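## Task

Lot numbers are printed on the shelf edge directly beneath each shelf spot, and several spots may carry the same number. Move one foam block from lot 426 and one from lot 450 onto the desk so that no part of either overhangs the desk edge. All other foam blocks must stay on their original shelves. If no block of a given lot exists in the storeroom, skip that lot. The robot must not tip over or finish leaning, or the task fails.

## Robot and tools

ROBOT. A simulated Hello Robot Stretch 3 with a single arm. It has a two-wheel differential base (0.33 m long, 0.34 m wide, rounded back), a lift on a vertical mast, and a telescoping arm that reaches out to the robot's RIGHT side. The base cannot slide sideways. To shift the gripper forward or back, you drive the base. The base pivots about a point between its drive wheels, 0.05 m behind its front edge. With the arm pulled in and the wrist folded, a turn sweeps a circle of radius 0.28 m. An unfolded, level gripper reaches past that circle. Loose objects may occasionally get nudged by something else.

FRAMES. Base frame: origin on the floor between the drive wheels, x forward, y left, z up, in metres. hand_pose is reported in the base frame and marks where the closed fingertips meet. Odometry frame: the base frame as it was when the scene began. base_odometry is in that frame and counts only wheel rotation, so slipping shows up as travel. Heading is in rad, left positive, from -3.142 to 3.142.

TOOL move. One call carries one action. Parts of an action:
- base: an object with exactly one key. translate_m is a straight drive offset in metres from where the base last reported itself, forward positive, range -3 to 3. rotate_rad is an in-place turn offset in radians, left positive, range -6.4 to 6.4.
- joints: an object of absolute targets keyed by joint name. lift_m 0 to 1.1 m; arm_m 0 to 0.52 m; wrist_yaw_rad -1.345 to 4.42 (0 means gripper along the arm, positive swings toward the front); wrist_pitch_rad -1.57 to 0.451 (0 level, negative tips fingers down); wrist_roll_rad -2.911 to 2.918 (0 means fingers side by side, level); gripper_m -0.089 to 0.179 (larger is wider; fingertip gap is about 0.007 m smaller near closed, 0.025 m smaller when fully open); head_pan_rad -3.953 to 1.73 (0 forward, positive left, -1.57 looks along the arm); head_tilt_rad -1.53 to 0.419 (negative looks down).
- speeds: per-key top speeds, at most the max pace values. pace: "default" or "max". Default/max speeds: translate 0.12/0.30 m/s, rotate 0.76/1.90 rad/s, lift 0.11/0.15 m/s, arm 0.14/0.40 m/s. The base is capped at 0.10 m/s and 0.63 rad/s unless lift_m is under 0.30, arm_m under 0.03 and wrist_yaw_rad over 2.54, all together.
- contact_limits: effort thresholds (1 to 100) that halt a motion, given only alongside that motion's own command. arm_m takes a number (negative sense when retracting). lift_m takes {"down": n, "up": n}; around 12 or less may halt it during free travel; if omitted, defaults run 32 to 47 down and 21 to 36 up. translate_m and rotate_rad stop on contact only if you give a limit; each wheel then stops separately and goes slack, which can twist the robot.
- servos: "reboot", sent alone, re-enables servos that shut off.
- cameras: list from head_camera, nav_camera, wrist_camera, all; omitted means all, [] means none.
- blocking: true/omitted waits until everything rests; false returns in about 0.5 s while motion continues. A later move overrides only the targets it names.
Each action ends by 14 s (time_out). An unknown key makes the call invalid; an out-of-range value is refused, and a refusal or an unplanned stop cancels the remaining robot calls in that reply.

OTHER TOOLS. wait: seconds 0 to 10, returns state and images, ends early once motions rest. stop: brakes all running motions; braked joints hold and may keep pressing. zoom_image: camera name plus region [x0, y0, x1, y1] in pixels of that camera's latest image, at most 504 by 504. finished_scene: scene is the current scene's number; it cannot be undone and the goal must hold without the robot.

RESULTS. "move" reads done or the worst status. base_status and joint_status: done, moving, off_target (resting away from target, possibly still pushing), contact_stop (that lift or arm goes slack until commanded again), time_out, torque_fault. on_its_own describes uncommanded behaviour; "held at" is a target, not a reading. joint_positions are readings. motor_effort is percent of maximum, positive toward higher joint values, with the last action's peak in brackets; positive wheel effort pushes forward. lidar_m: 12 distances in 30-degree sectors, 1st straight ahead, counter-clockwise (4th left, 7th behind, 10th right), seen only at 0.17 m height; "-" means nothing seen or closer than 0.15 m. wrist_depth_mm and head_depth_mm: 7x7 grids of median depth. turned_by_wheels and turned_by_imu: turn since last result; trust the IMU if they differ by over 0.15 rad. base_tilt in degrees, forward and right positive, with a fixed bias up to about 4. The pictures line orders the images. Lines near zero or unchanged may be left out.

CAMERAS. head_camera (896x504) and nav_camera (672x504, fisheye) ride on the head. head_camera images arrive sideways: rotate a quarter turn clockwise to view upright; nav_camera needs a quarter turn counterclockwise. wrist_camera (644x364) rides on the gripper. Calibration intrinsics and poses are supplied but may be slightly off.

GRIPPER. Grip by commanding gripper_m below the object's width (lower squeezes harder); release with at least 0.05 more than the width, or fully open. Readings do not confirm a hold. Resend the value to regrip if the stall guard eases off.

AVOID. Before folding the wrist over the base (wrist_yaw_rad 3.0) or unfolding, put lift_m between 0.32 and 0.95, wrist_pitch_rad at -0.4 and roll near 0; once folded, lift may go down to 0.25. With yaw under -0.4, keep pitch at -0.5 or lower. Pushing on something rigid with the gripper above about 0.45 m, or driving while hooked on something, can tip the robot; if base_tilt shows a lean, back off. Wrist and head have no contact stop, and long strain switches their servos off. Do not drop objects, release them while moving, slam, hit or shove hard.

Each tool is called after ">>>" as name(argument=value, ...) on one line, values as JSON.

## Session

>>> move()

Scene clock: 0.00 s.
base_odometry: x=+0.000 y=+0.000 heading=+0.000
turned_by_wheels: +0.000
turned_by_imu: +0.000
base_tilt: forward=-0.4 right=-1.1
lidar_m: 0.85 0.78 0.78 0.97 1.19 1.17 1.58 1.49 1.14 1.39 3.12 1.32
head_depth_mm: 1664 2137 1387 1378 1367 1354 1341 / 1679 1284 1220 1211 1203 1193 1184 / 1686 1093 1084 1078 1070 1061 1055 / 1620 983 977 973 963 960 955 / 1498 897 888 884 881 877 875 / 837 821 817 812 808 804 801 / 763 759 756 751 747 745 741
base_status: not commanded
joint_positions: lift_m=+0.306 arm_m=+0.001 wrist_yaw_rad=+2.853 wrist_pitch_rad=-0.337 wrist_roll_rad=+0.000 gripper_m=+0.037 head_pan_rad=+0.000 head_tilt_rad=-0.004
joint_status: not commanded
measured_speeds: all 0
motor_effort: left_wheel=+0.0 right_wheel=+0.8 lift_m=+26.8 arm_m=-5.6 wrist_yaw_rad=-1.4 wrist_pitch_rad=+2.0 wrist_roll_rad=+0.0 gripper_m=+0.4 head_pan_rad=-0.4 head_tilt_rad=+7.6
hand_pose: x=+0.0453 y=+0.0786 z=+0.3376 quat_wxyz=(+0.218, +0.707, +0.017, +0.673) (m; base frame)
wrist_depth_mm: 138 - - 949 794 682 598 / 137 - - - 842 720 627 / 146 - - - 910 769 671 / 155 208 904 900 879 816 704 / 170 182 748 693 712 705 698 / 587 195 127 573 130 587 585 / 509 204 318 510 489 500 504
pictures: head_camera (sideways), nav_camera (sideways), wrist_camera
camera_calibration:
head_camera: T_world_to_cam=[[0.0485952, -0.0462826, -0.997746, 1.31417], [0.0559689, 0.997483, -0.0435444, 0.0559991], [0.997249, -0.0537267, 0.0510633, -0.117043], [0, 0, 0, 1]] pos_world=[0.0497239, -0.00132303, 1.31963]
nav_camera: T_world_to_cam=[[-0.0226282, 0.0170411, 0.999599, -1.25826], [0.00972415, -0.999804, 0.0172647, 0.0276322], [0.999697, 0.0101109, 0.022458, -0.0821585], [0, 0, 0, 1]] pos_world=[0.0533927, 0.0498997, 1.25913]
wrist_camera: T_world_to_cam=[[0.96874, -0.247076, -0.0222935, -0.0102663], [-0.145323, -0.492353, -0.858178, 0.367539], [0.201059, 0.834591, -0.512868, 0.264589], [0, 0, 0, 1]] pos_world=[0.0101595, -0.0424007, 0.450884]

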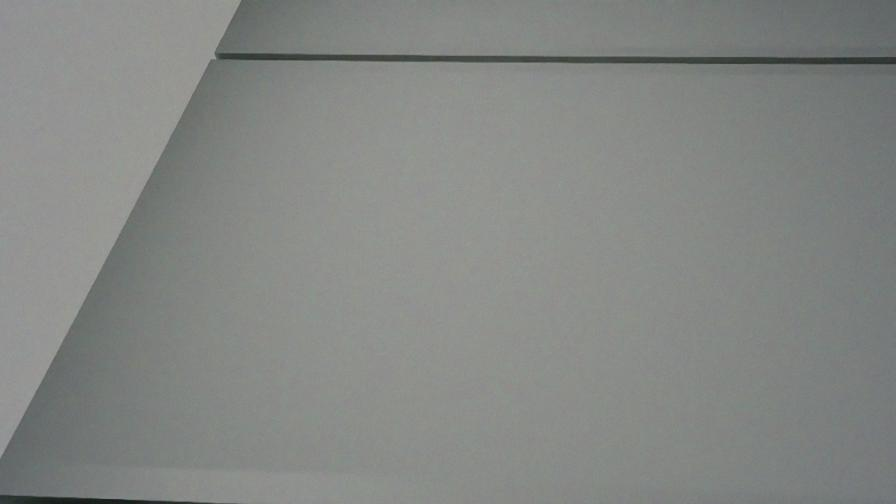

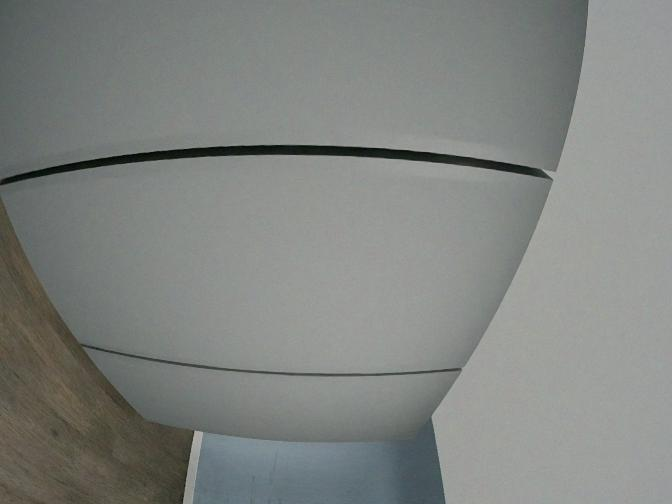

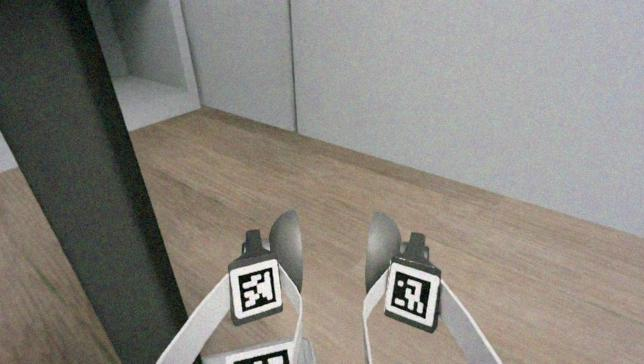

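>>> move(joints={"head_pan_rad": 1.2, "head_tilt_rad": -0.25}, pace="max", cameras=["nav_camera", "head_camera"])

>>> move(joints={"head_pan_rad": -2.8, "head_tilt_rad": -0.25}, pace="max", cameras=["nav_camera", "head_camera"])

Scene clock: 10.17 s.
move: done
turned_by_wheels: +0.000
turned_by_imu: +0.000
joint_status: all done
motor_effort: left_wheel=+0.0(0.8) right_wheel=-0.4(0.9) lift_m=+26.9(27.1) arm_m=-12.3(13.0) wrist_yaw_rad=-1.3(1.9) wrist_pitch_rad=+2.1(2.1) wrist_roll_rad=+0.0(0.3) gripper_m=+0.3(0.9) head_pan_rad=-1.9(4.5) head_tilt_rad=-2.8(8.5)
pictures: head_camera (sideways), nav_camera (sideways)
camera_calibration:
head_camera: T_world_to_cam=[[-0.0210429, -0.199416, -0.979689, 1.29078], [-0.926535, 0.372044, -0.0558285, 0.077969], [0.37562, 0.906541, -0.192595, 0.203942], [0, 0, 0, 1]]
nav_camera: T_world_to_cam=[[0.0571325, 0.213908, 0.975182, -1.22665], [0.947742, -0.318712, 0.0143851, 0.0256644], [0.313879, 0.923399, -0.220938, 0.238868], [0, 0, 0, 1]]

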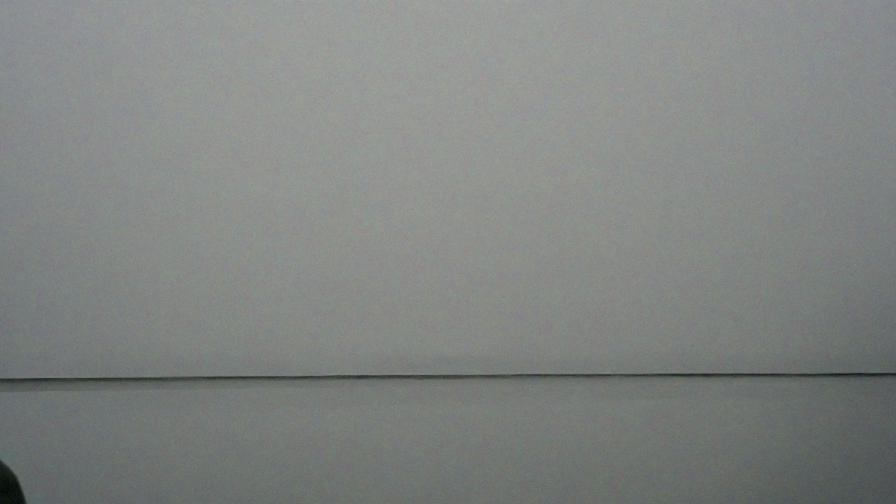

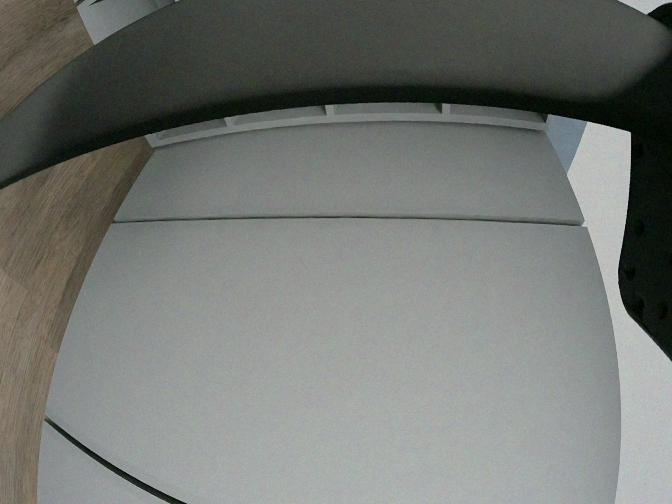

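Scene clock: 13.10 s.
move: done
base_odometry: x=+0.000 y=+0.000 heading=+0.000
turned_by_wheels: +0.000
turned_by_imu: +0.000
base_tilt: forward=-0.3 right=-1.3
lidar_m: 0.85 0.78 0.78 0.97 1.18 1.17 1.58 1.49 1.14 1.39 3.13 1.32
head_depth_mm: 1644 1722 1793 1894 1982 2076 1686 / 1559 1641 1713 1792 1879 1968 1668 / 1488 1543 1613 1691 1768 1860 1666 / 1427 1484 1538 1623 1689 1785 1660 / 1372 1425 1479 1538 1616 1687 1660 / 1322 1363 1426 1481 1545 1617 1643 / 1278 1316 1368 1415 1481 1549 1582
joint_positions: lift_m=+0.306 arm_m=+0.001 wrist_yaw_rad=+2.853 wrist_pitch_rad=-0.337 wrist_roll_rad=+0.000 gripper_m=+0.037 head_pan_rad=-2.809 head_tilt_rad=-0.250
joint_status: all done
measured_speeds: translate_m=+0.000 rotate_rad=+0.000 lift_m=+0.000 arm_m=+0.000 wrist_yaw_rad=+0.000 wrist_pitch_rad=+0.000 wrist_roll_rad=+0.000 head_pan_rad=+0.024 head_tilt_rad=+0.000
motor_effort: left_wheel=+0.0(0.6) right_wheel=+0.5(1.5) lift_m=+26.8(27.4) arm_m=-12.2(12.9) wrist_yaw_rad=-0.7(2.2) wrist_pitch_rad=+2.1(2.1) wrist_roll_rad=-0.1(0.3) gripper_m=+0.6(1.2) head_pan_rad=+3.2(4.9) head_tilt_rad=-2.6(6.9)
hand_pose: x=+0.0453 y=+0.0786 z=+0.3376 quat_wxyz=(+0.218, +0.707, +0.017, +0.673) (m; base frame)
wrist_depth_mm: 138 - - 963 791 687 601 / 137 - - - 851 718 632 / 145 - - - 902 775 660 / 155 209 903 900 874 802 701 / 170 182 753 698 709 704 691 / 585 195 127 574 129 583 589 / 514 204 319 508 494 505 497
pictures: head_camera (sideways), nav_camera (sideways)
camera_calibration:
head_camera: T_world_to_cam=[[0.170177, 0.107852, -0.979494, 1.28935], [0.284884, -0.956932, -0.0558721, 0.070636], [-0.943335, -0.269534, -0.193573, 0.213261], [0, 0, 0, 1]]
nav_camera: T_world_to_cam=[[-0.203964, -0.0885998, 0.974961, -1.22476], [-0.339798, 0.940388, 0.0143715, 0.0335361], [-0.918115, -0.328359, -0.221912, 0.24765], [0, 0, 0, 1]]

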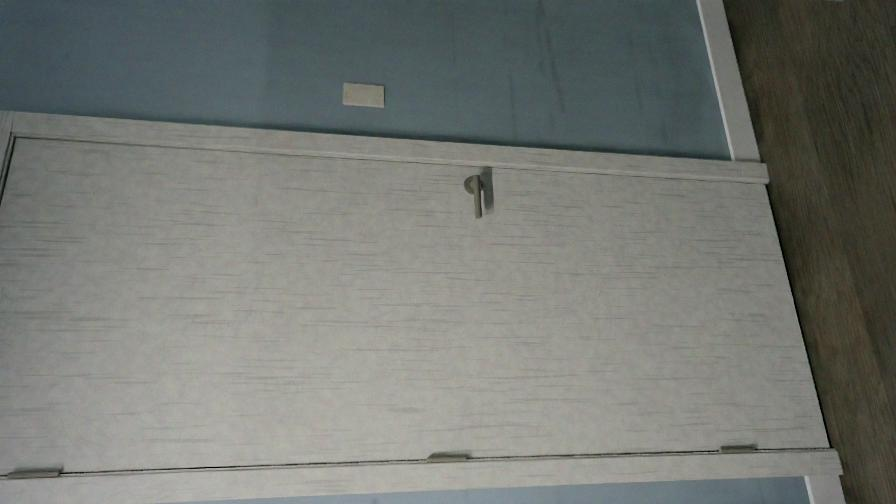

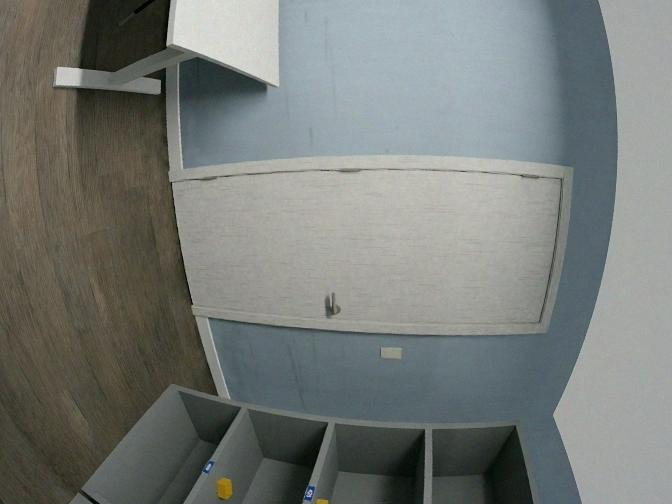

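>>> move(base={"rotate_rad": -2.469}, joints={"head_pan_rad": -1.57, "head_tilt_rad": -0.43, "lift_m": 0.58}, pace="max", cameras=["nav_camera", "head_camera"])

Scene clock: 47.87 s.
move: done
base_odometry: x=+0.000 y=+0.000 heading=-2.469
turned_by_wheels: -2.469
turned_by_imu: -2.429
base_tilt: forward=-0.3 right=-1.2
lidar_m: 1.49 1.13 1.34 3.13 1.08 0.80 0.78 0.81 1.13 1.17 1.58 1.55
head_depth_mm: 1351 1457 1534 1697 1501 1675 1419 / 1346 1459 1543 1705 1574 1671 1410 / 1354 1462 1540 1704 1551 1657 1400 / 1356 1467 1538 1704 1535 1656 1399 / 1003 1070 1215 1329 1379 1531 1384 / 999 1453 1490 1687 1515 1630 1382 / 1349 1472 1523 1690 1507 1621 1379
base_status: done
joint_positions: lift_m=+0.580 arm_m=+0.001 wrist_yaw_rad=+2.853 wrist_pitch_rad=-0.338 wrist_roll_rad=+0.000 gripper_m=+0.037 head_pan_rad=-1.570 head_tilt_rad=-0.430
joint_status: all done
motor_effort: left_wheel=+7.8(12.1) right_wheel=-9.2(13.9) lift_m=+24.8(31.5) arm_m=-12.3(13.1) wrist_yaw_rad=-0.3(1.9) wrist_pitch_rad=+2.3(2.3) wrist_roll_rad=+0.1(0.4) gripper_m=+0.4(1.1) head_pan_rad=-2.9(7.1) head_tilt_rad=+4.5(6.2)
hand_pose: x=+0.0452 y=+0.0785 z=+0.6110 quat_wxyz=(+0.218, +0.707, +0.018, +0.673) (m; base frame)
wrist_depth_mm: 138 - - - - - - / 137 - - - - - - / 145 - - - - - - / 155 207 - - - - - / 174 182 - - - - - / 956 195 127 898 130 955 963 / 830 205 801 822 798 817 799
pictures: head_camera (sideways), nav_camera (sideways)
camera_calibration:
head_camera: T_world_to_cam=[[-0.0466053, 0.368107, -0.928615, 1.22421], [0.997512, -0.0320829, -0.0627808, 0.0752695], [-0.0529027, -0.92923, -0.365695, 0.431848], [0, 0, 0, 1]]
nav_camera: T_world_to_cam=[[0.0173855, -0.392544, 0.919569, -1.15378], [-0.999789, -0.0168759, 0.0116982, 0.0410454], [0.0109265, -0.919579, -0.392754, 0.464329], [0, 0, 0, 1]]

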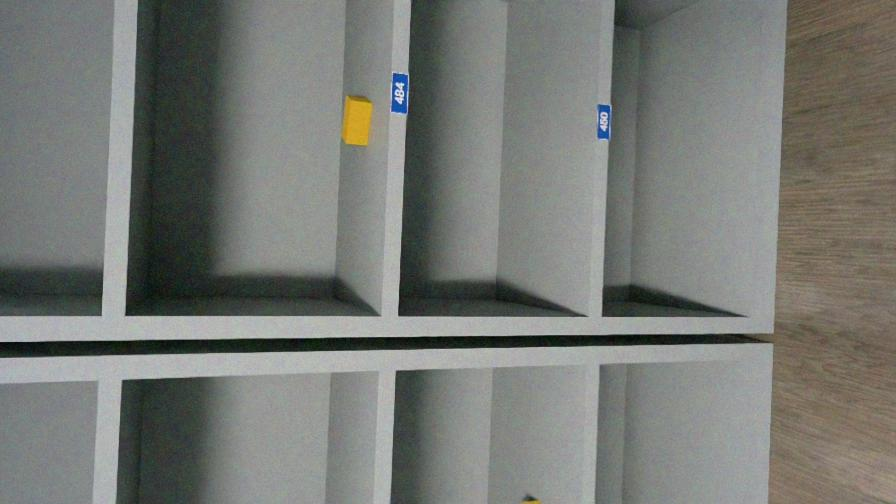

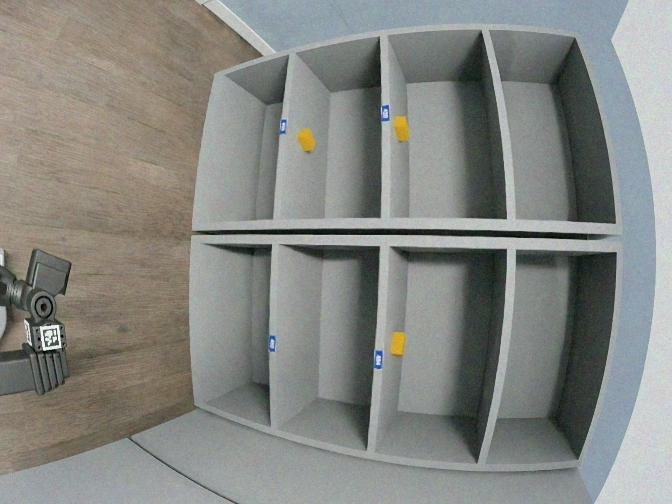

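>>> zoom_image(camera="nav_camera", region=[268, 111, 298, 141])

>>> zoom_image(camera="nav_camera", region=[370, 98, 400, 128])

>>> zoom_image(camera="head_camera", region=[580, 90, 630, 150])

>>> move(joints={"head_pan_rad": -1.25, "head_tilt_rad": -0.43}, pace="max", cameras=["head_camera"])

Scaled by 16.800 from the camera's 672x504 image, which has a finer 792x594 frame.

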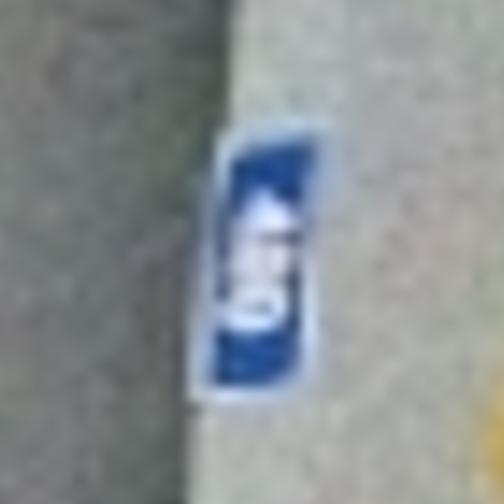

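Scaled by 16.800 from the camera's 672x504 image, which has a finer 792x594 frame.

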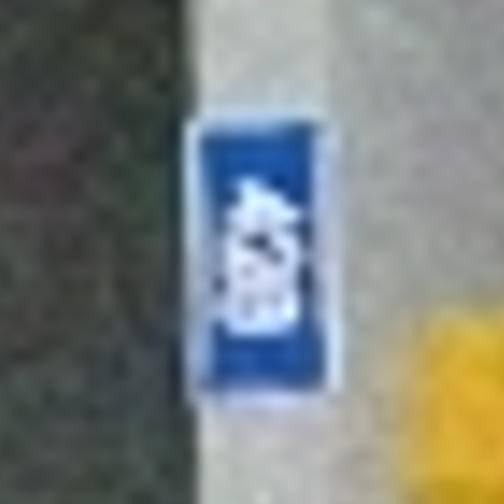

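Scaled by 8.400 from the camera's 896x504 image, which has a finer 1280x720 frame.

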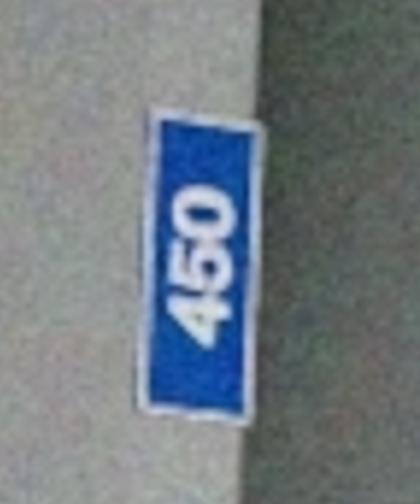

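Scene clock: 63.40 s.
move: done
base_odometry: x=+0.000 y=+0.000 heading=-2.469
turned_by_wheels: +0.000
turned_by_imu: +0.000
base_tilt: forward=-0.2 right=-1.1
lidar_m: 1.49 1.13 1.34 3.13 1.08 0.80 0.78 0.81 1.13 1.17 1.58 1.55
head_depth_mm: 1283 1394 1460 1594 1421 1683 1397 / 979 1053 1196 1330 1419 1664 1401 / 1393 1495 1554 1685 1357 1490 1405 / 1443 1547 1612 1778 1625 1650 1395 / 1488 1616 1674 1834 1911 1638 1396 / 1550 1672 1741 1910 1984 1687 1386 / 1452 1516 1554 1673 1756 1710 1378
joint_positions: lift_m=+0.580 arm_m=+0.001 wrist_yaw_rad=+2.853 wrist_pitch_rad=-0.338 wrist_roll_rad=+0.000 gripper_m=+0.037 head_pan_rad=-1.248 head_tilt_rad=-0.430
joint_status: all done
motor_effort: left_wheel=+7.7(8.1) right_wheel=-9.3(10.0) lift_m=+28.5(30.0) arm_m=-12.3(12.3) wrist_yaw_rad=-0.6(1.7) wrist_pitch_rad=+2.3(2.3) wrist_roll_rad=-0.3(0.3) gripper_m=+0.5(0.9) head_pan_rad=+2.7(4.4) head_tilt_rad=+3.8(6.1)
hand_pose: x=+0.0452 y=+0.0785 z=+0.6110 quat_wxyz=(+0.218, +0.707, +0.018, +0.673) (m; base frame)
wrist_depth_mm: 138 - - - - - - / 137 - - - - - - / 146 - - - - - - / 155 206 - - - - - / 174 182 - - - - - / 946 194 127 886 130 965 949 / 843 205 804 802 792 807 823
pictures: head_camera (sideways)
camera_calibration:
head_camera: T_world_to_cam=[[-0.16077, 0.334406, -0.928615, 1.22491], [0.956339, 0.285437, -0.0627808, 0.0755206], [0.244067, -0.898164, -0.365695, 0.430037], [0, 0, 0, 1]]

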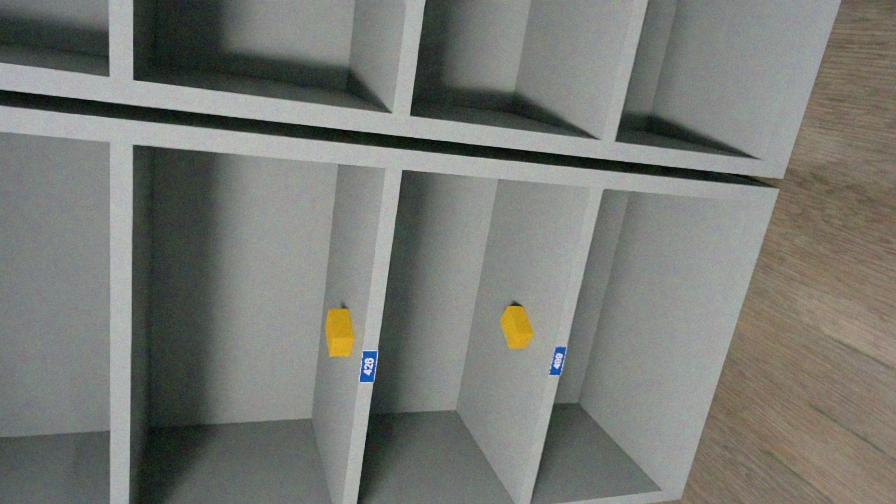

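>>> zoom_image(camera="head_camera", region=[345, 340, 395, 390])

>>> zoom_image(camera="head_camera", region=[535, 337, 580, 382])

>>> zoom_image(camera="head_camera", region=[300, 290, 380, 370])

Scaled by 10.080 from the camera's 896x504 image, which has a finer 1280x720 frame.

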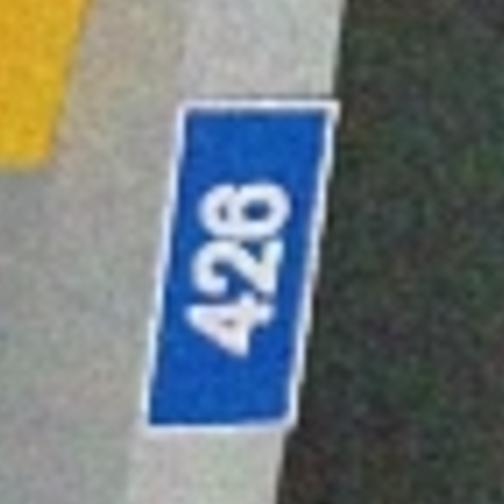

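Scaled by 11.200 from the camera's 896x504 image, which has a finer 1280x720 frame.

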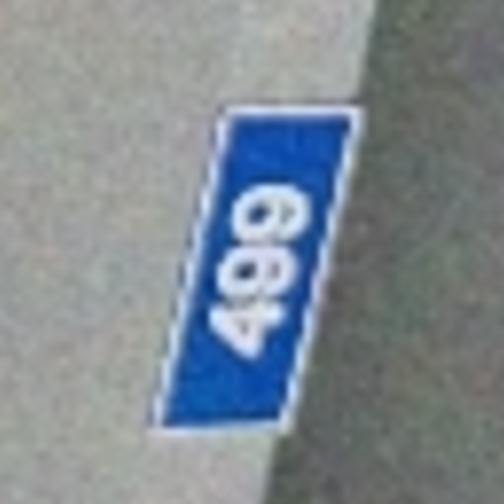

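Scaled by 6.300 from the camera's 896x504 image, which has a finer 1280x720 frame.

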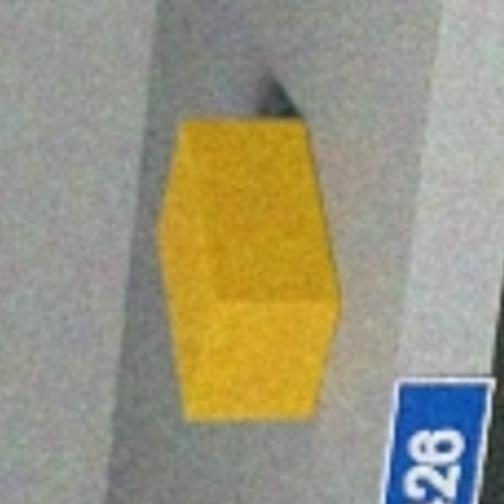

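>>> move(base={"rotate_rad": -0.69}, joints={"head_pan_rad": -1.57, "head_tilt_rad": -0.35, "wrist_pitch_rad": -0.4}, pace="max", cameras=[])

>>> move(base={"translate_m": 0.895}, joints={"lift_m": 0.9}, pace="max", cameras=[])

>>> move(base={"rotate_rad": 0.69}, pace="max", cameras=["head_camera"])

>>> move(joints={"wrist_yaw_rad": 0.0, "gripper_m": 0.179}, pace="max", cameras=["wrist_camera", "head_camera"])

Scene clock: 128.00 s.
move: done
turned_by_wheels: -0.690
turned_by_imu: -0.678
base_status: done
joint_status: all done
motor_effort: left_wheel=+8.0(13.2) right_wheel=-9.8(13.6) lift_m=+24.6(29.7) arm_m=-12.2(12.9) wrist_yaw_rad=+0.5(1.5) wrist_pitch_rad=+1.8(3.0) wrist_roll_rad=-0.1(0.4) gripper_m=+0.2(0.9) head_pan_rad=+3.4(4.8) head_tilt_rad=+3.1(8.7)
pictures: none

Scene clock: 137.90 s.
move: done
turned_by_wheels: +0.000
turned_by_imu: +0.000
base_status: done
joint_status: all done
motor_effort: left_wheel=+4.0(13.1) right_wheel=+7.7(10.5) lift_m=+24.5(33.1) arm_m=-9.6(12.7) wrist_yaw_rad=-0.3(2.2) wrist_pitch_rad=+2.2(2.3) wrist_roll_rad=+0.2(0.3) gripper_m=+0.6(1.1) head_pan_rad=+3.0(4.4) head_tilt_rad=-4.4(4.4)
pictures: none

Scene clock: 139.93 s.
move: done
turned_by_wheels: +0.690
turned_by_imu: +0.678
base_status: done
motor_effort: left_wheel=-8.7(13.0) right_wheel=+8.6(12.8) lift_m=+24.7(25.1) arm_m=-10.6(10.9) wrist_yaw_rad=-0.5(1.3) wrist_pitch_rad=+2.1(2.2) wrist_roll_rad=-0.3(0.3) gripper_m=+0.5(1.0) head_pan_rad=+3.2(4.0) head_tilt_rad=-3.6(4.2)
pictures: head_camera (sideways)
camera_calibration:
head_camera: T_world_to_cam=[[-0.0465465, 0.293006, -0.954977, 1.25863], [0.997517, -0.036952, -0.0599576, 0.0716003], [-0.0528563, -0.955396, -0.290558, 0.334062], [0, 0, 0, 1]]

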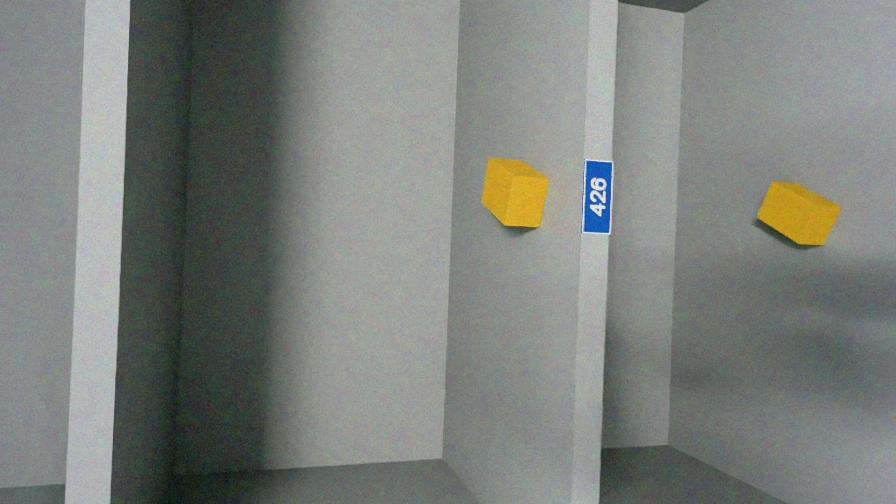

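Scene clock: 141.90 s.
move: done
base_odometry: x=-0.895 y=+0.015 heading=-2.469
turned_by_wheels: +0.000
turned_by_imu: +0.000
base_tilt: forward=-0.3 right=-1.1
lidar_m: 0.80 0.83 1.07 1.58 2.06 1.53 1.48 1.48 0.78 1.07 0.72 0.82
head_depth_mm: 891 952 1010 1046 709 1161 898 / 885 955 1008 1045 704 1147 889 / 884 957 1010 1046 707 1137 891 / 885 953 1011 1047 732 1134 906 / 886 958 1014 1049 726 1126 877 / 886 959 1017 1052 720 1119 872 / 861 928 995 954 714 1032 872
joint_positions: lift_m=+0.900 arm_m=+0.001 wrist_yaw_rad=+0.003 wrist_pitch_rad=-0.414 wrist_roll_rad=+0.000 gripper_m=+0.179 head_pan_rad=-1.570 head_tilt_rad=-0.350
joint_status: all done
motor_effort: left_wheel=-8.5(9.0) right_wheel=+8.4(9.0) lift_m=+25.5(25.8) arm_m=-12.1(13.0) wrist_yaw_rad=-3.3(8.3) wrist_pitch_rad=+2.1(2.2) wrist_roll_rad=-0.1(0.4) gripper_m=+0.5(83.0) head_pan_rad=+3.4(3.8) head_tilt_rad=-2.9(4.0)
hand_pose: x=-0.0208 y=-0.3704 z=+0.9136 quat_wxyz=(+0.693, +0.147, -0.691, -0.145) (m; base frame)
wrist_depth_mm: 357 353 341 336 334 327 323 / 461 636 - - - 785 653 / 469 639 - - - - 649 / 516 640 857 844 842 844 646 / 933 658 745 732 700 750 617 / 119 142 620 620 621 601 121 / 118 756 - - - - 110
pictures: head_camera (sideways), wrist_camera
camera_calibration:
head_camera: T_world_to_cam=[[-0.0465465, 0.293006, -0.954977, 1.25863], [0.997517, -0.0369523, -0.0599576, 0.0716003], [-0.0528565, -0.955396, -0.290558, 0.334062], [0, 0, 0, 1]]
wrist_camera: T_world_to_cam=[[-0.998885, -0.0399118, -0.0252028, -0.00593816], [-0.00248903, 0.577715, -0.816235, 0.992189], [0.0471375, -0.815262, -0.57717, 0.392432], [0, 0, 0, 1]]

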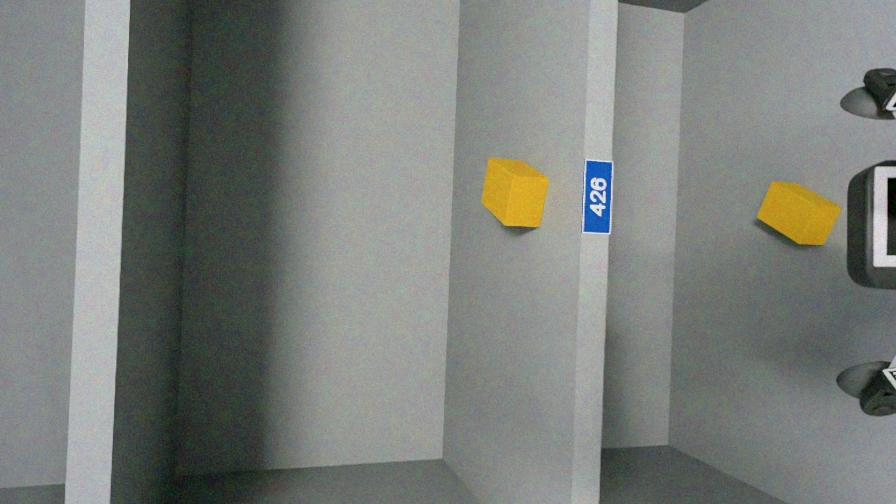

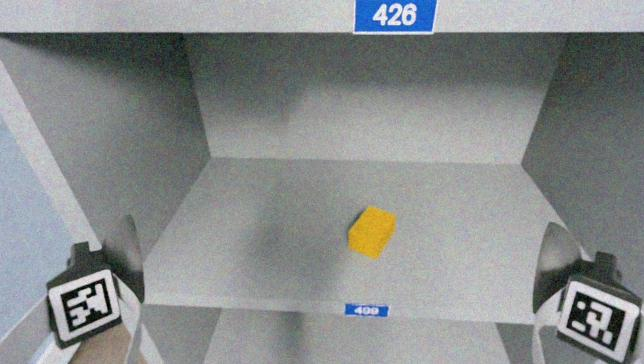

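>>> move(joints={"lift_m": 0.99, "wrist_yaw_rad": -0.3, "wrist_pitch_rad": -0.3, "arm_m": 0.1}, pace="max", cameras=["wrist_camera"])

Scene clock: 152.53 s.
move: done
base_odometry: x=-0.895 y=+0.015 heading=-2.469
turned_by_wheels: +0.000
turned_by_imu: +0.000
base_tilt: forward=-0.2 right=-1.2
lidar_m: 0.80 0.83 1.07 1.58 2.05 1.53 1.48 1.49 0.78 1.07 0.71 0.82
head_depth_mm: 890 951 1009 1045 - - - / 882 954 1009 1056 - - - / 884 953 1012 1048 720 - - / 887 954 1012 1047 689 1086 - / 887 956 1012 1054 724 1127 878 / 888 958 1016 1048 720 1125 872 / 860 930 1001 956 712 1033 871
joint_positions: lift_m=+0.990 arm_m=+0.100 wrist_yaw_rad=-0.297 wrist_pitch_rad=-0.320 wrist_roll_rad=+0.000 gripper_m=+0.179 head_pan_rad=-1.570 head_tilt_rad=-0.350
joint_status: all done
motor_effort: left_wheel=-7.8(8.8) right_wheel=+8.1(8.9) lift_m=+26.2(32.7) arm_m=+10.4(14.3) wrist_yaw_rad=-2.7(7.1) wrist_pitch_rad=+3.3(5.0) wrist_roll_rad=+0.0(0.2) gripper_m=+0.9(1.1) head_pan_rad=+2.9(3.4) head_tilt_rad=-2.3(3.3)
hand_pose: x=-0.0905 y=-0.4703 z=+1.0252 quat_wxyz=(+0.674, +0.008, -0.707, -0.215) (m; base frame)
wrist_depth_mm: 595 616 672 691 731 576 432 / 612 627 626 616 610 538 438 / 407 402 375 394 394 393 389 / 298 297 305 321 338 570 440 / 279 148 - - 887 673 473 / 116 142 822 813 810 729 121 / 118 675 695 677 687 670 110
pictures: wrist_camera
camera_calibration:
wrist_camera: T_world_to_cam=[[-0.966674, 0.255096, -0.0216245, 0.0612769], [0.145247, 0.476922, -0.866861, 1.15871], [-0.21082, -0.841113, -0.49808, 0.262199], [0, 0, 0, 1]]

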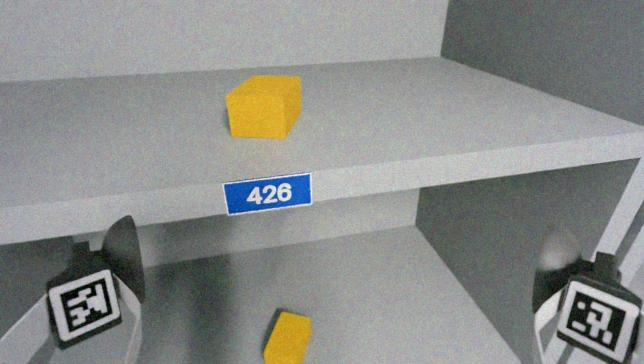

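>>> zoom_image(camera="wrist_camera", region=[205, 55, 325, 145])

Scaled by 4.200.

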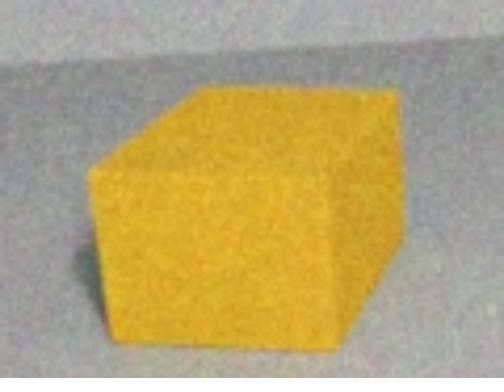

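>>> move(base={"translate_m": 0.066}, joints={"wrist_yaw_rad": -0.39, "arm_m": 0.275}, contact_limits={"arm_m": 35}, cameras=["wrist_camera"])

Scene clock: 181.23 s.
move: done
base_odometry: x=-0.946 y=-0.026 heading=-2.469
turned_by_wheels: +0.000
turned_by_imu: +0.000
base_tilt: forward=-0.2 right=-1.2
lidar_m: 0.73 0.76 1.05 1.83 2.15 1.60 1.55 0.86 0.82 1.06 0.69 0.76
head_depth_mm: 893 951 1013 1046 - 1158 896 / 885 955 1013 403 643 1146 892 / 883 958 1013 379 351 1140 875 / 889 957 1015 990 395 1132 883 / 890 958 1016 1050 726 1128 878 / 885 958 1018 1046 718 1113 872 / 699 759 820 828 711 884 843
base_status: done
joint_positions: lift_m=+0.990 arm_m=+0.275 wrist_yaw_rad=-0.387 wrist_pitch_rad=-0.320 wrist_roll_rad=+0.000 gripper_m=+0.179 head_pan_rad=-1.570 head_tilt_rad=-0.350
joint_status: all done
motor_effort: left_wheel=+5.2(8.0) right_wheel=+4.4(11.3) lift_m=+29.6(29.7) arm_m=+12.6(14.5) wrist_yaw_rad=-2.4(6.2) wrist_pitch_rad=+3.2(3.4) wrist_roll_rad=+0.1(0.3) gripper_m=+0.5(1.2) head_pan_rad=+2.3(3.2) head_tilt_rad=-1.4(2.9)
contact_limits: arm_m 35 (drawing in: default 31, maximum 55; extending or still: default 39, maximum 69)
hand_pose: x=-0.1105 y=-0.6381 z=+1.0252 quat_wxyz=(+0.664, -0.023, -0.706, -0.245) (m; base frame)
wrist_depth_mm: 433 465 498 538 593 593 458 / 460 495 527 562 597 558 465 / 405 402 400 427 387 388 386 / 297 296 292 264 289 287 288 / 234 232 231 231 230 229 228 / 118 142 192 190 191 190 121 / 118 160 163 167 176 650 110
pictures: wrist_camera
camera_calibration:
wrist_camera: T_world_to_cam=[[-0.939775, 0.34111, -0.0216245, 0.142613], [0.187604, 0.461905, -0.866861, 1.23676], [-0.285707, -0.818711, -0.49808, 0.122815], [0, 0, 0, 1]]

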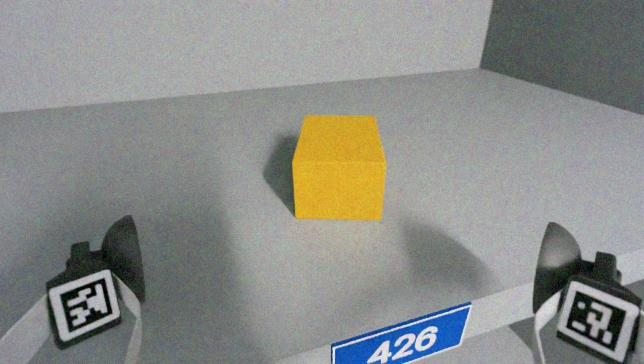

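>>> move(base={"translate_m": -0.0395}, joints={"arm_m": 0.3695}, speeds={"translate_m": 0.035, "arm_m": 0.08}, contact_limits={"arm_m": 35}, cameras=["wrist_camera"])

>>> move(joints={"gripper_m": 0.02}, cameras=["wrist_camera"])

Scene clock: 192.70 s.
move: done
turned_by_wheels: +0.000
turned_by_imu: +0.000
base_status: done
joint_status: all done
motor_effort: left_wheel=-6.3(9.1) right_wheel=-4.8(10.4) lift_m=+29.2(29.9) arm_m=+12.9(14.5) wrist_yaw_rad=-3.9(3.9) wrist_pitch_rad=+3.2(3.3) wrist_roll_rad=+0.2(0.3) gripper_m=+0.8(1.0) head_pan_rad=+1.7(3.0) head_tilt_rad=-1.3(2.3)
contact_limits: arm_m 35 (drawing in: default 31, maximum 55; extending or still: default 39, maximum 69)
pictures: wrist_camera
camera_calibration:
wrist_camera: T_world_to_cam=[[-0.939756, 0.341161, -0.0216245, 0.174875], [0.187629, 0.461895, -0.866861, 1.28041], [-0.285751, -0.818696, -0.49808, 0.0454532], [0, 0, 0, 1]]

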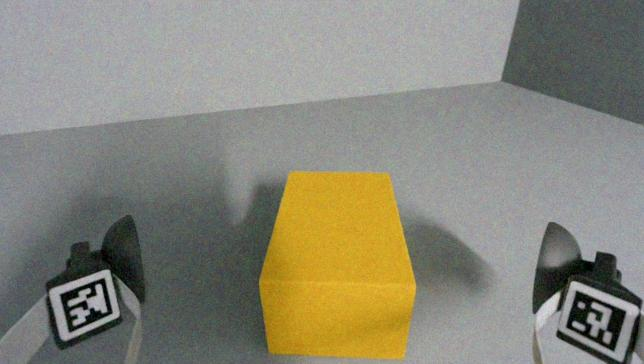

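Scene clock: 194.83 s.
move: done
base_odometry: x=-0.916 y=-0.002 heading=-2.469
turned_by_wheels: +0.000
turned_by_imu: +0.000
base_tilt: forward=-0.4 right=-1.2
lidar_m: 0.77 0.81 1.06 1.58 2.09 1.55 1.51 0.85 0.80 1.07 0.70 0.80
head_depth_mm: 889 949 1013 1045 - 1151 896 / 883 954 1013 393 660 1150 890 / 886 955 1011 464 652 1137 873 / 888 956 1013 486 647 1136 881 / 886 958 1014 1048 724 1126 877 / 885 956 1012 1050 720 1117 874 / 797 859 934 889 711 996 871
joint_positions: lift_m=+0.990 arm_m=+0.370 wrist_yaw_rad=-0.388 wrist_pitch_rad=-0.320 wrist_roll_rad=+0.000 gripper_m=+0.021 head_pan_rad=-1.570 head_tilt_rad=-0.350
joint_status: all done
motor_effort: left_wheel=-6.7(7.4) right_wheel=-4.6(5.8) lift_m=+29.2(29.7) arm_m=+12.2(12.9) wrist_yaw_rad=-2.8(4.0) wrist_pitch_rad=+3.3(3.3) wrist_roll_rad=+0.0(0.3) gripper_m=-15.3(88.0) head_pan_rad=+1.2(2.5) head_tilt_rad=-1.4(2.2)
contact_limits: arm_m 35 (drawing in: default 31, maximum 55; extending or still: default 39, maximum 69)
hand_pose: x=-0.1106 y=-0.7326 z=+1.0252 quat_wxyz=(+0.664, -0.024, -0.706, -0.245) (m; base frame)
wrist_depth_mm: 357 381 416 446 487 515 423 / 379 407 441 477 512 535 429 / 386 399 395 391 390 387 382 / 296 293 293 306 289 286 285 / 233 232 165 - 158 228 226 / 192 192 127 - 126 189 188 / 164 154 158 - 153 152 161
pictures: wrist_camera
camera_calibration:
wrist_camera: T_world_to_cam=[[-0.939709, 0.34129, -0.0216244, 0.174942], [0.187693, 0.461869, -0.866861, 1.2804], [-0.285863, -0.818656, -0.49808, 0.0454709], [0, 0, 0, 1]]

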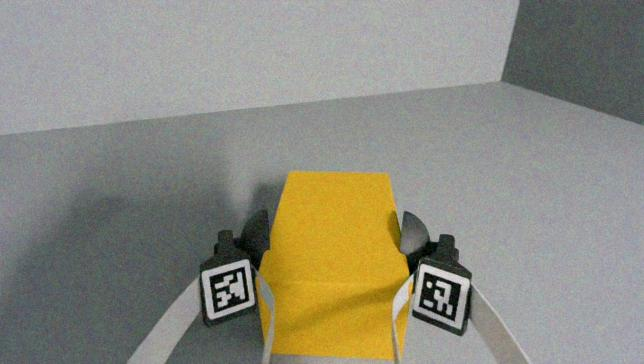

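>>> move(joints={"lift_m": 1.045}, cameras=["wrist_camera"])

>>> move(joints={"arm_m": 0.0}, speeds={"arm_m": 0.2}, cameras=["wrist_camera"])

>>> move(base={"rotate_rad": 1.988}, joints={"wrist_yaw_rad": 0.0, "head_tilt_rad": -0.55}, cameras=["wrist_camera", "nav_camera", "head_camera"])

Scene clock: 231.53 s.
move: done
turned_by_wheels: +0.000
turned_by_imu: +0.000
joint_status: all done
motor_effort: left_wheel=-6.8(7.3) right_wheel=-5.4(6.0) lift_m=+29.6(32.4) arm_m=+10.7(11.4) wrist_yaw_rad=-2.8(3.3) wrist_pitch_rad=+3.2(3.3) wrist_roll_rad=+0.2(0.4) gripper_m=-15.7(16.3) head_pan_rad=+1.2(2.2) head_tilt_rad=-0.6(1.5)
contact_limits: arm_m 35 (drawing in: default 31, maximum 55; extending or still: default 39, maximum 69)
pictures: wrist_camera
camera_calibration:
wrist_camera: T_world_to_cam=[[-0.939709, 0.34129, -0.0216244, 0.176131], [0.187693, 0.461869, -0.866861, 1.32807], [-0.285863, -0.818656, -0.49808, 0.0728652], [0, 0, 0, 1]]

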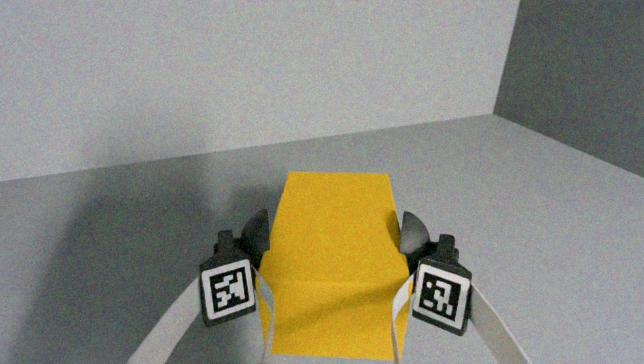

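Scene clock: 235.10 s.
move: done
turned_by_wheels: +0.000
turned_by_imu: +0.000
joint_status: all done
motor_effort: left_wheel=-6.7(7.3) right_wheel=-5.1(6.2) lift_m=+25.3(30.1) arm_m=-12.9(14.3) wrist_yaw_rad=-3.0(4.3) wrist_pitch_rad=+3.2(3.4) wrist_roll_rad=+0.0(0.3) gripper_m=-15.6(16.2) head_pan_rad=+1.4(2.1) head_tilt_rad=-0.7(1.4)
pictures: wrist_camera
camera_calibration:
wrist_camera: T_world_to_cam=[[-0.939709, 0.34129, -0.0216246, 0.0502222], [0.187693, 0.461869, -0.866861, 1.15768], [-0.285863, -0.818656, -0.49808, 0.374885], [0, 0, 0, 1]]

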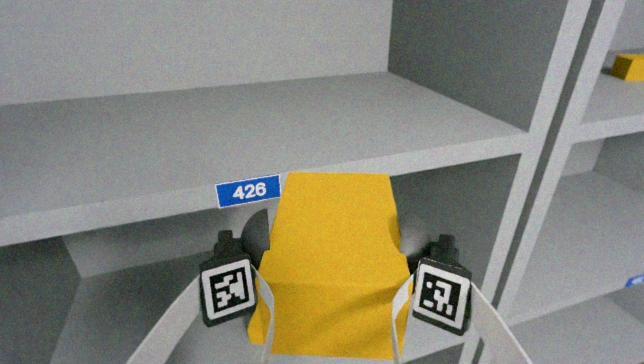

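Scene clock: 239.37 s.
move: done
base_odometry: x=-0.916 y=-0.002 heading=-0.481
turned_by_wheels: +1.988
turned_by_imu: +1.955
base_tilt: forward=-0.2 right=-1.1
lidar_m: 2.39 1.62 1.51 1.53 1.03 1.07 0.70 0.82 0.77 0.78 1.03 1.06
head_depth_mm: 607 654 711 - - - - / 631 681 738 - - - - / 658 711 774 - - - - / 685 747 816 - - 1218 1273 / 718 783 860 948 1090 1239 1275 / 751 826 921 1045 1188 1387 1270 / 810 895 999 1133 1297 1450 1257
base_status: done
joint_positions: lift_m=+1.045 arm_m=+0.001 wrist_yaw_rad=-0.002 wrist_pitch_rad=-0.320 wrist_roll_rad=+0.000 gripper_m=+0.021 head_pan_rad=-1.570 head_tilt_rad=-0.553
joint_status: all done
motor_effort: left_wheel=-8.5(13.6) right_wheel=+8.6(12.0) lift_m=+29.0(30.2) arm_m=-12.1(12.8) wrist_yaw_rad=+1.5(4.3) wrist_pitch_rad=+3.3(3.4) wrist_roll_rad=+0.0(0.4) gripper_m=-15.4(16.1) head_pan_rad=+0.9(2.0) head_tilt_rad=+2.5(8.0)
hand_pose: x=-0.0221 y=-0.3812 z=+1.0802 quat_wxyz=(+0.698, +0.112, -0.698, -0.114) (m; base frame)
wrist_depth_mm: 909 750 633 555 493 442 404 / - 830 683 602 526 472 429 / - 939 782 655 561 500 450 / - - 871 677 603 535 478 / 853 - 156 - 164 572 504 / - - 128 - 126 603 546 / - 109 - - 151 636 587
pictures: head_camera (sideways), nav_camera (sideways), wrist_camera
camera_calibration:
head_camera: T_world_to_cam=[[-0.0467158, 0.479036, -0.876551, 1.15629], [0.997505, -0.0241206, -0.0663439, 0.0798979], [-0.0529241, -0.877464, -0.476714, 0.576315], [0, 0, 0, 1]]
nav_camera: T_world_to_cam=[[0.0174955, -0.502182, 0.864585, -1.08205], [-0.999788, -0.0182152, 0.00965132, 0.0437119], [0.0109019, -0.86457, -0.502394, 0.606997], [0, 0, 0, 1]]
wrist_camera: T_world_to_cam=[[-0.999093, -0.0366905, -0.0216217, -0.0060584], [0.000451388, 0.498549, -0.866861, 1.15901], [0.042585, -0.866084, -0.498081, 0.375008], [0, 0, 0, 1]]

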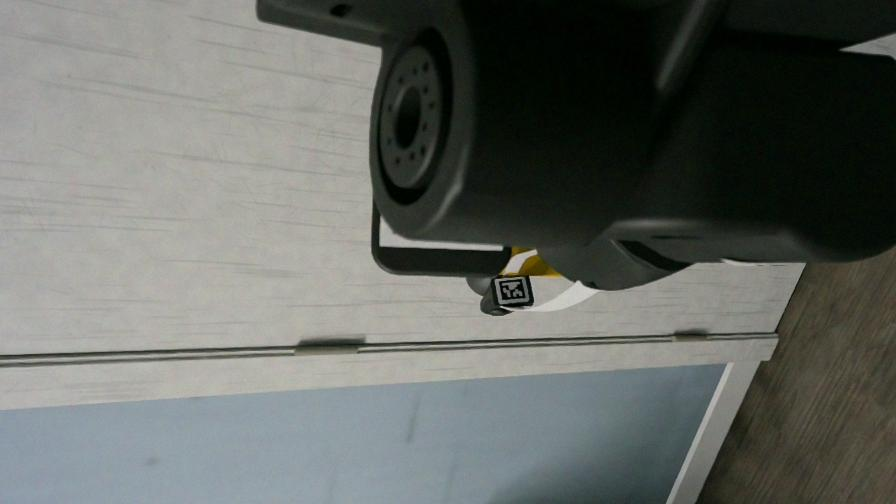

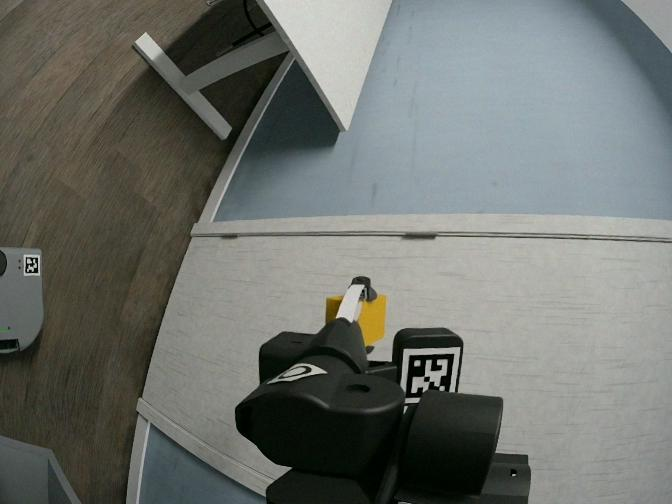

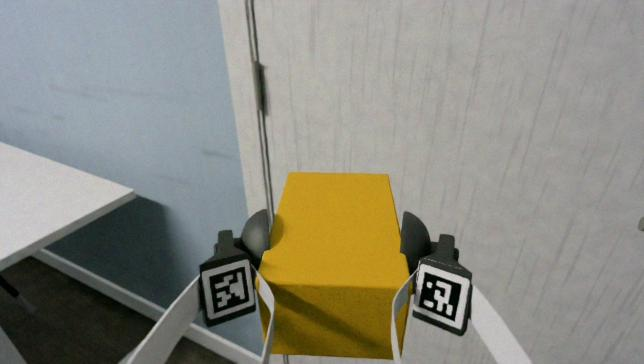

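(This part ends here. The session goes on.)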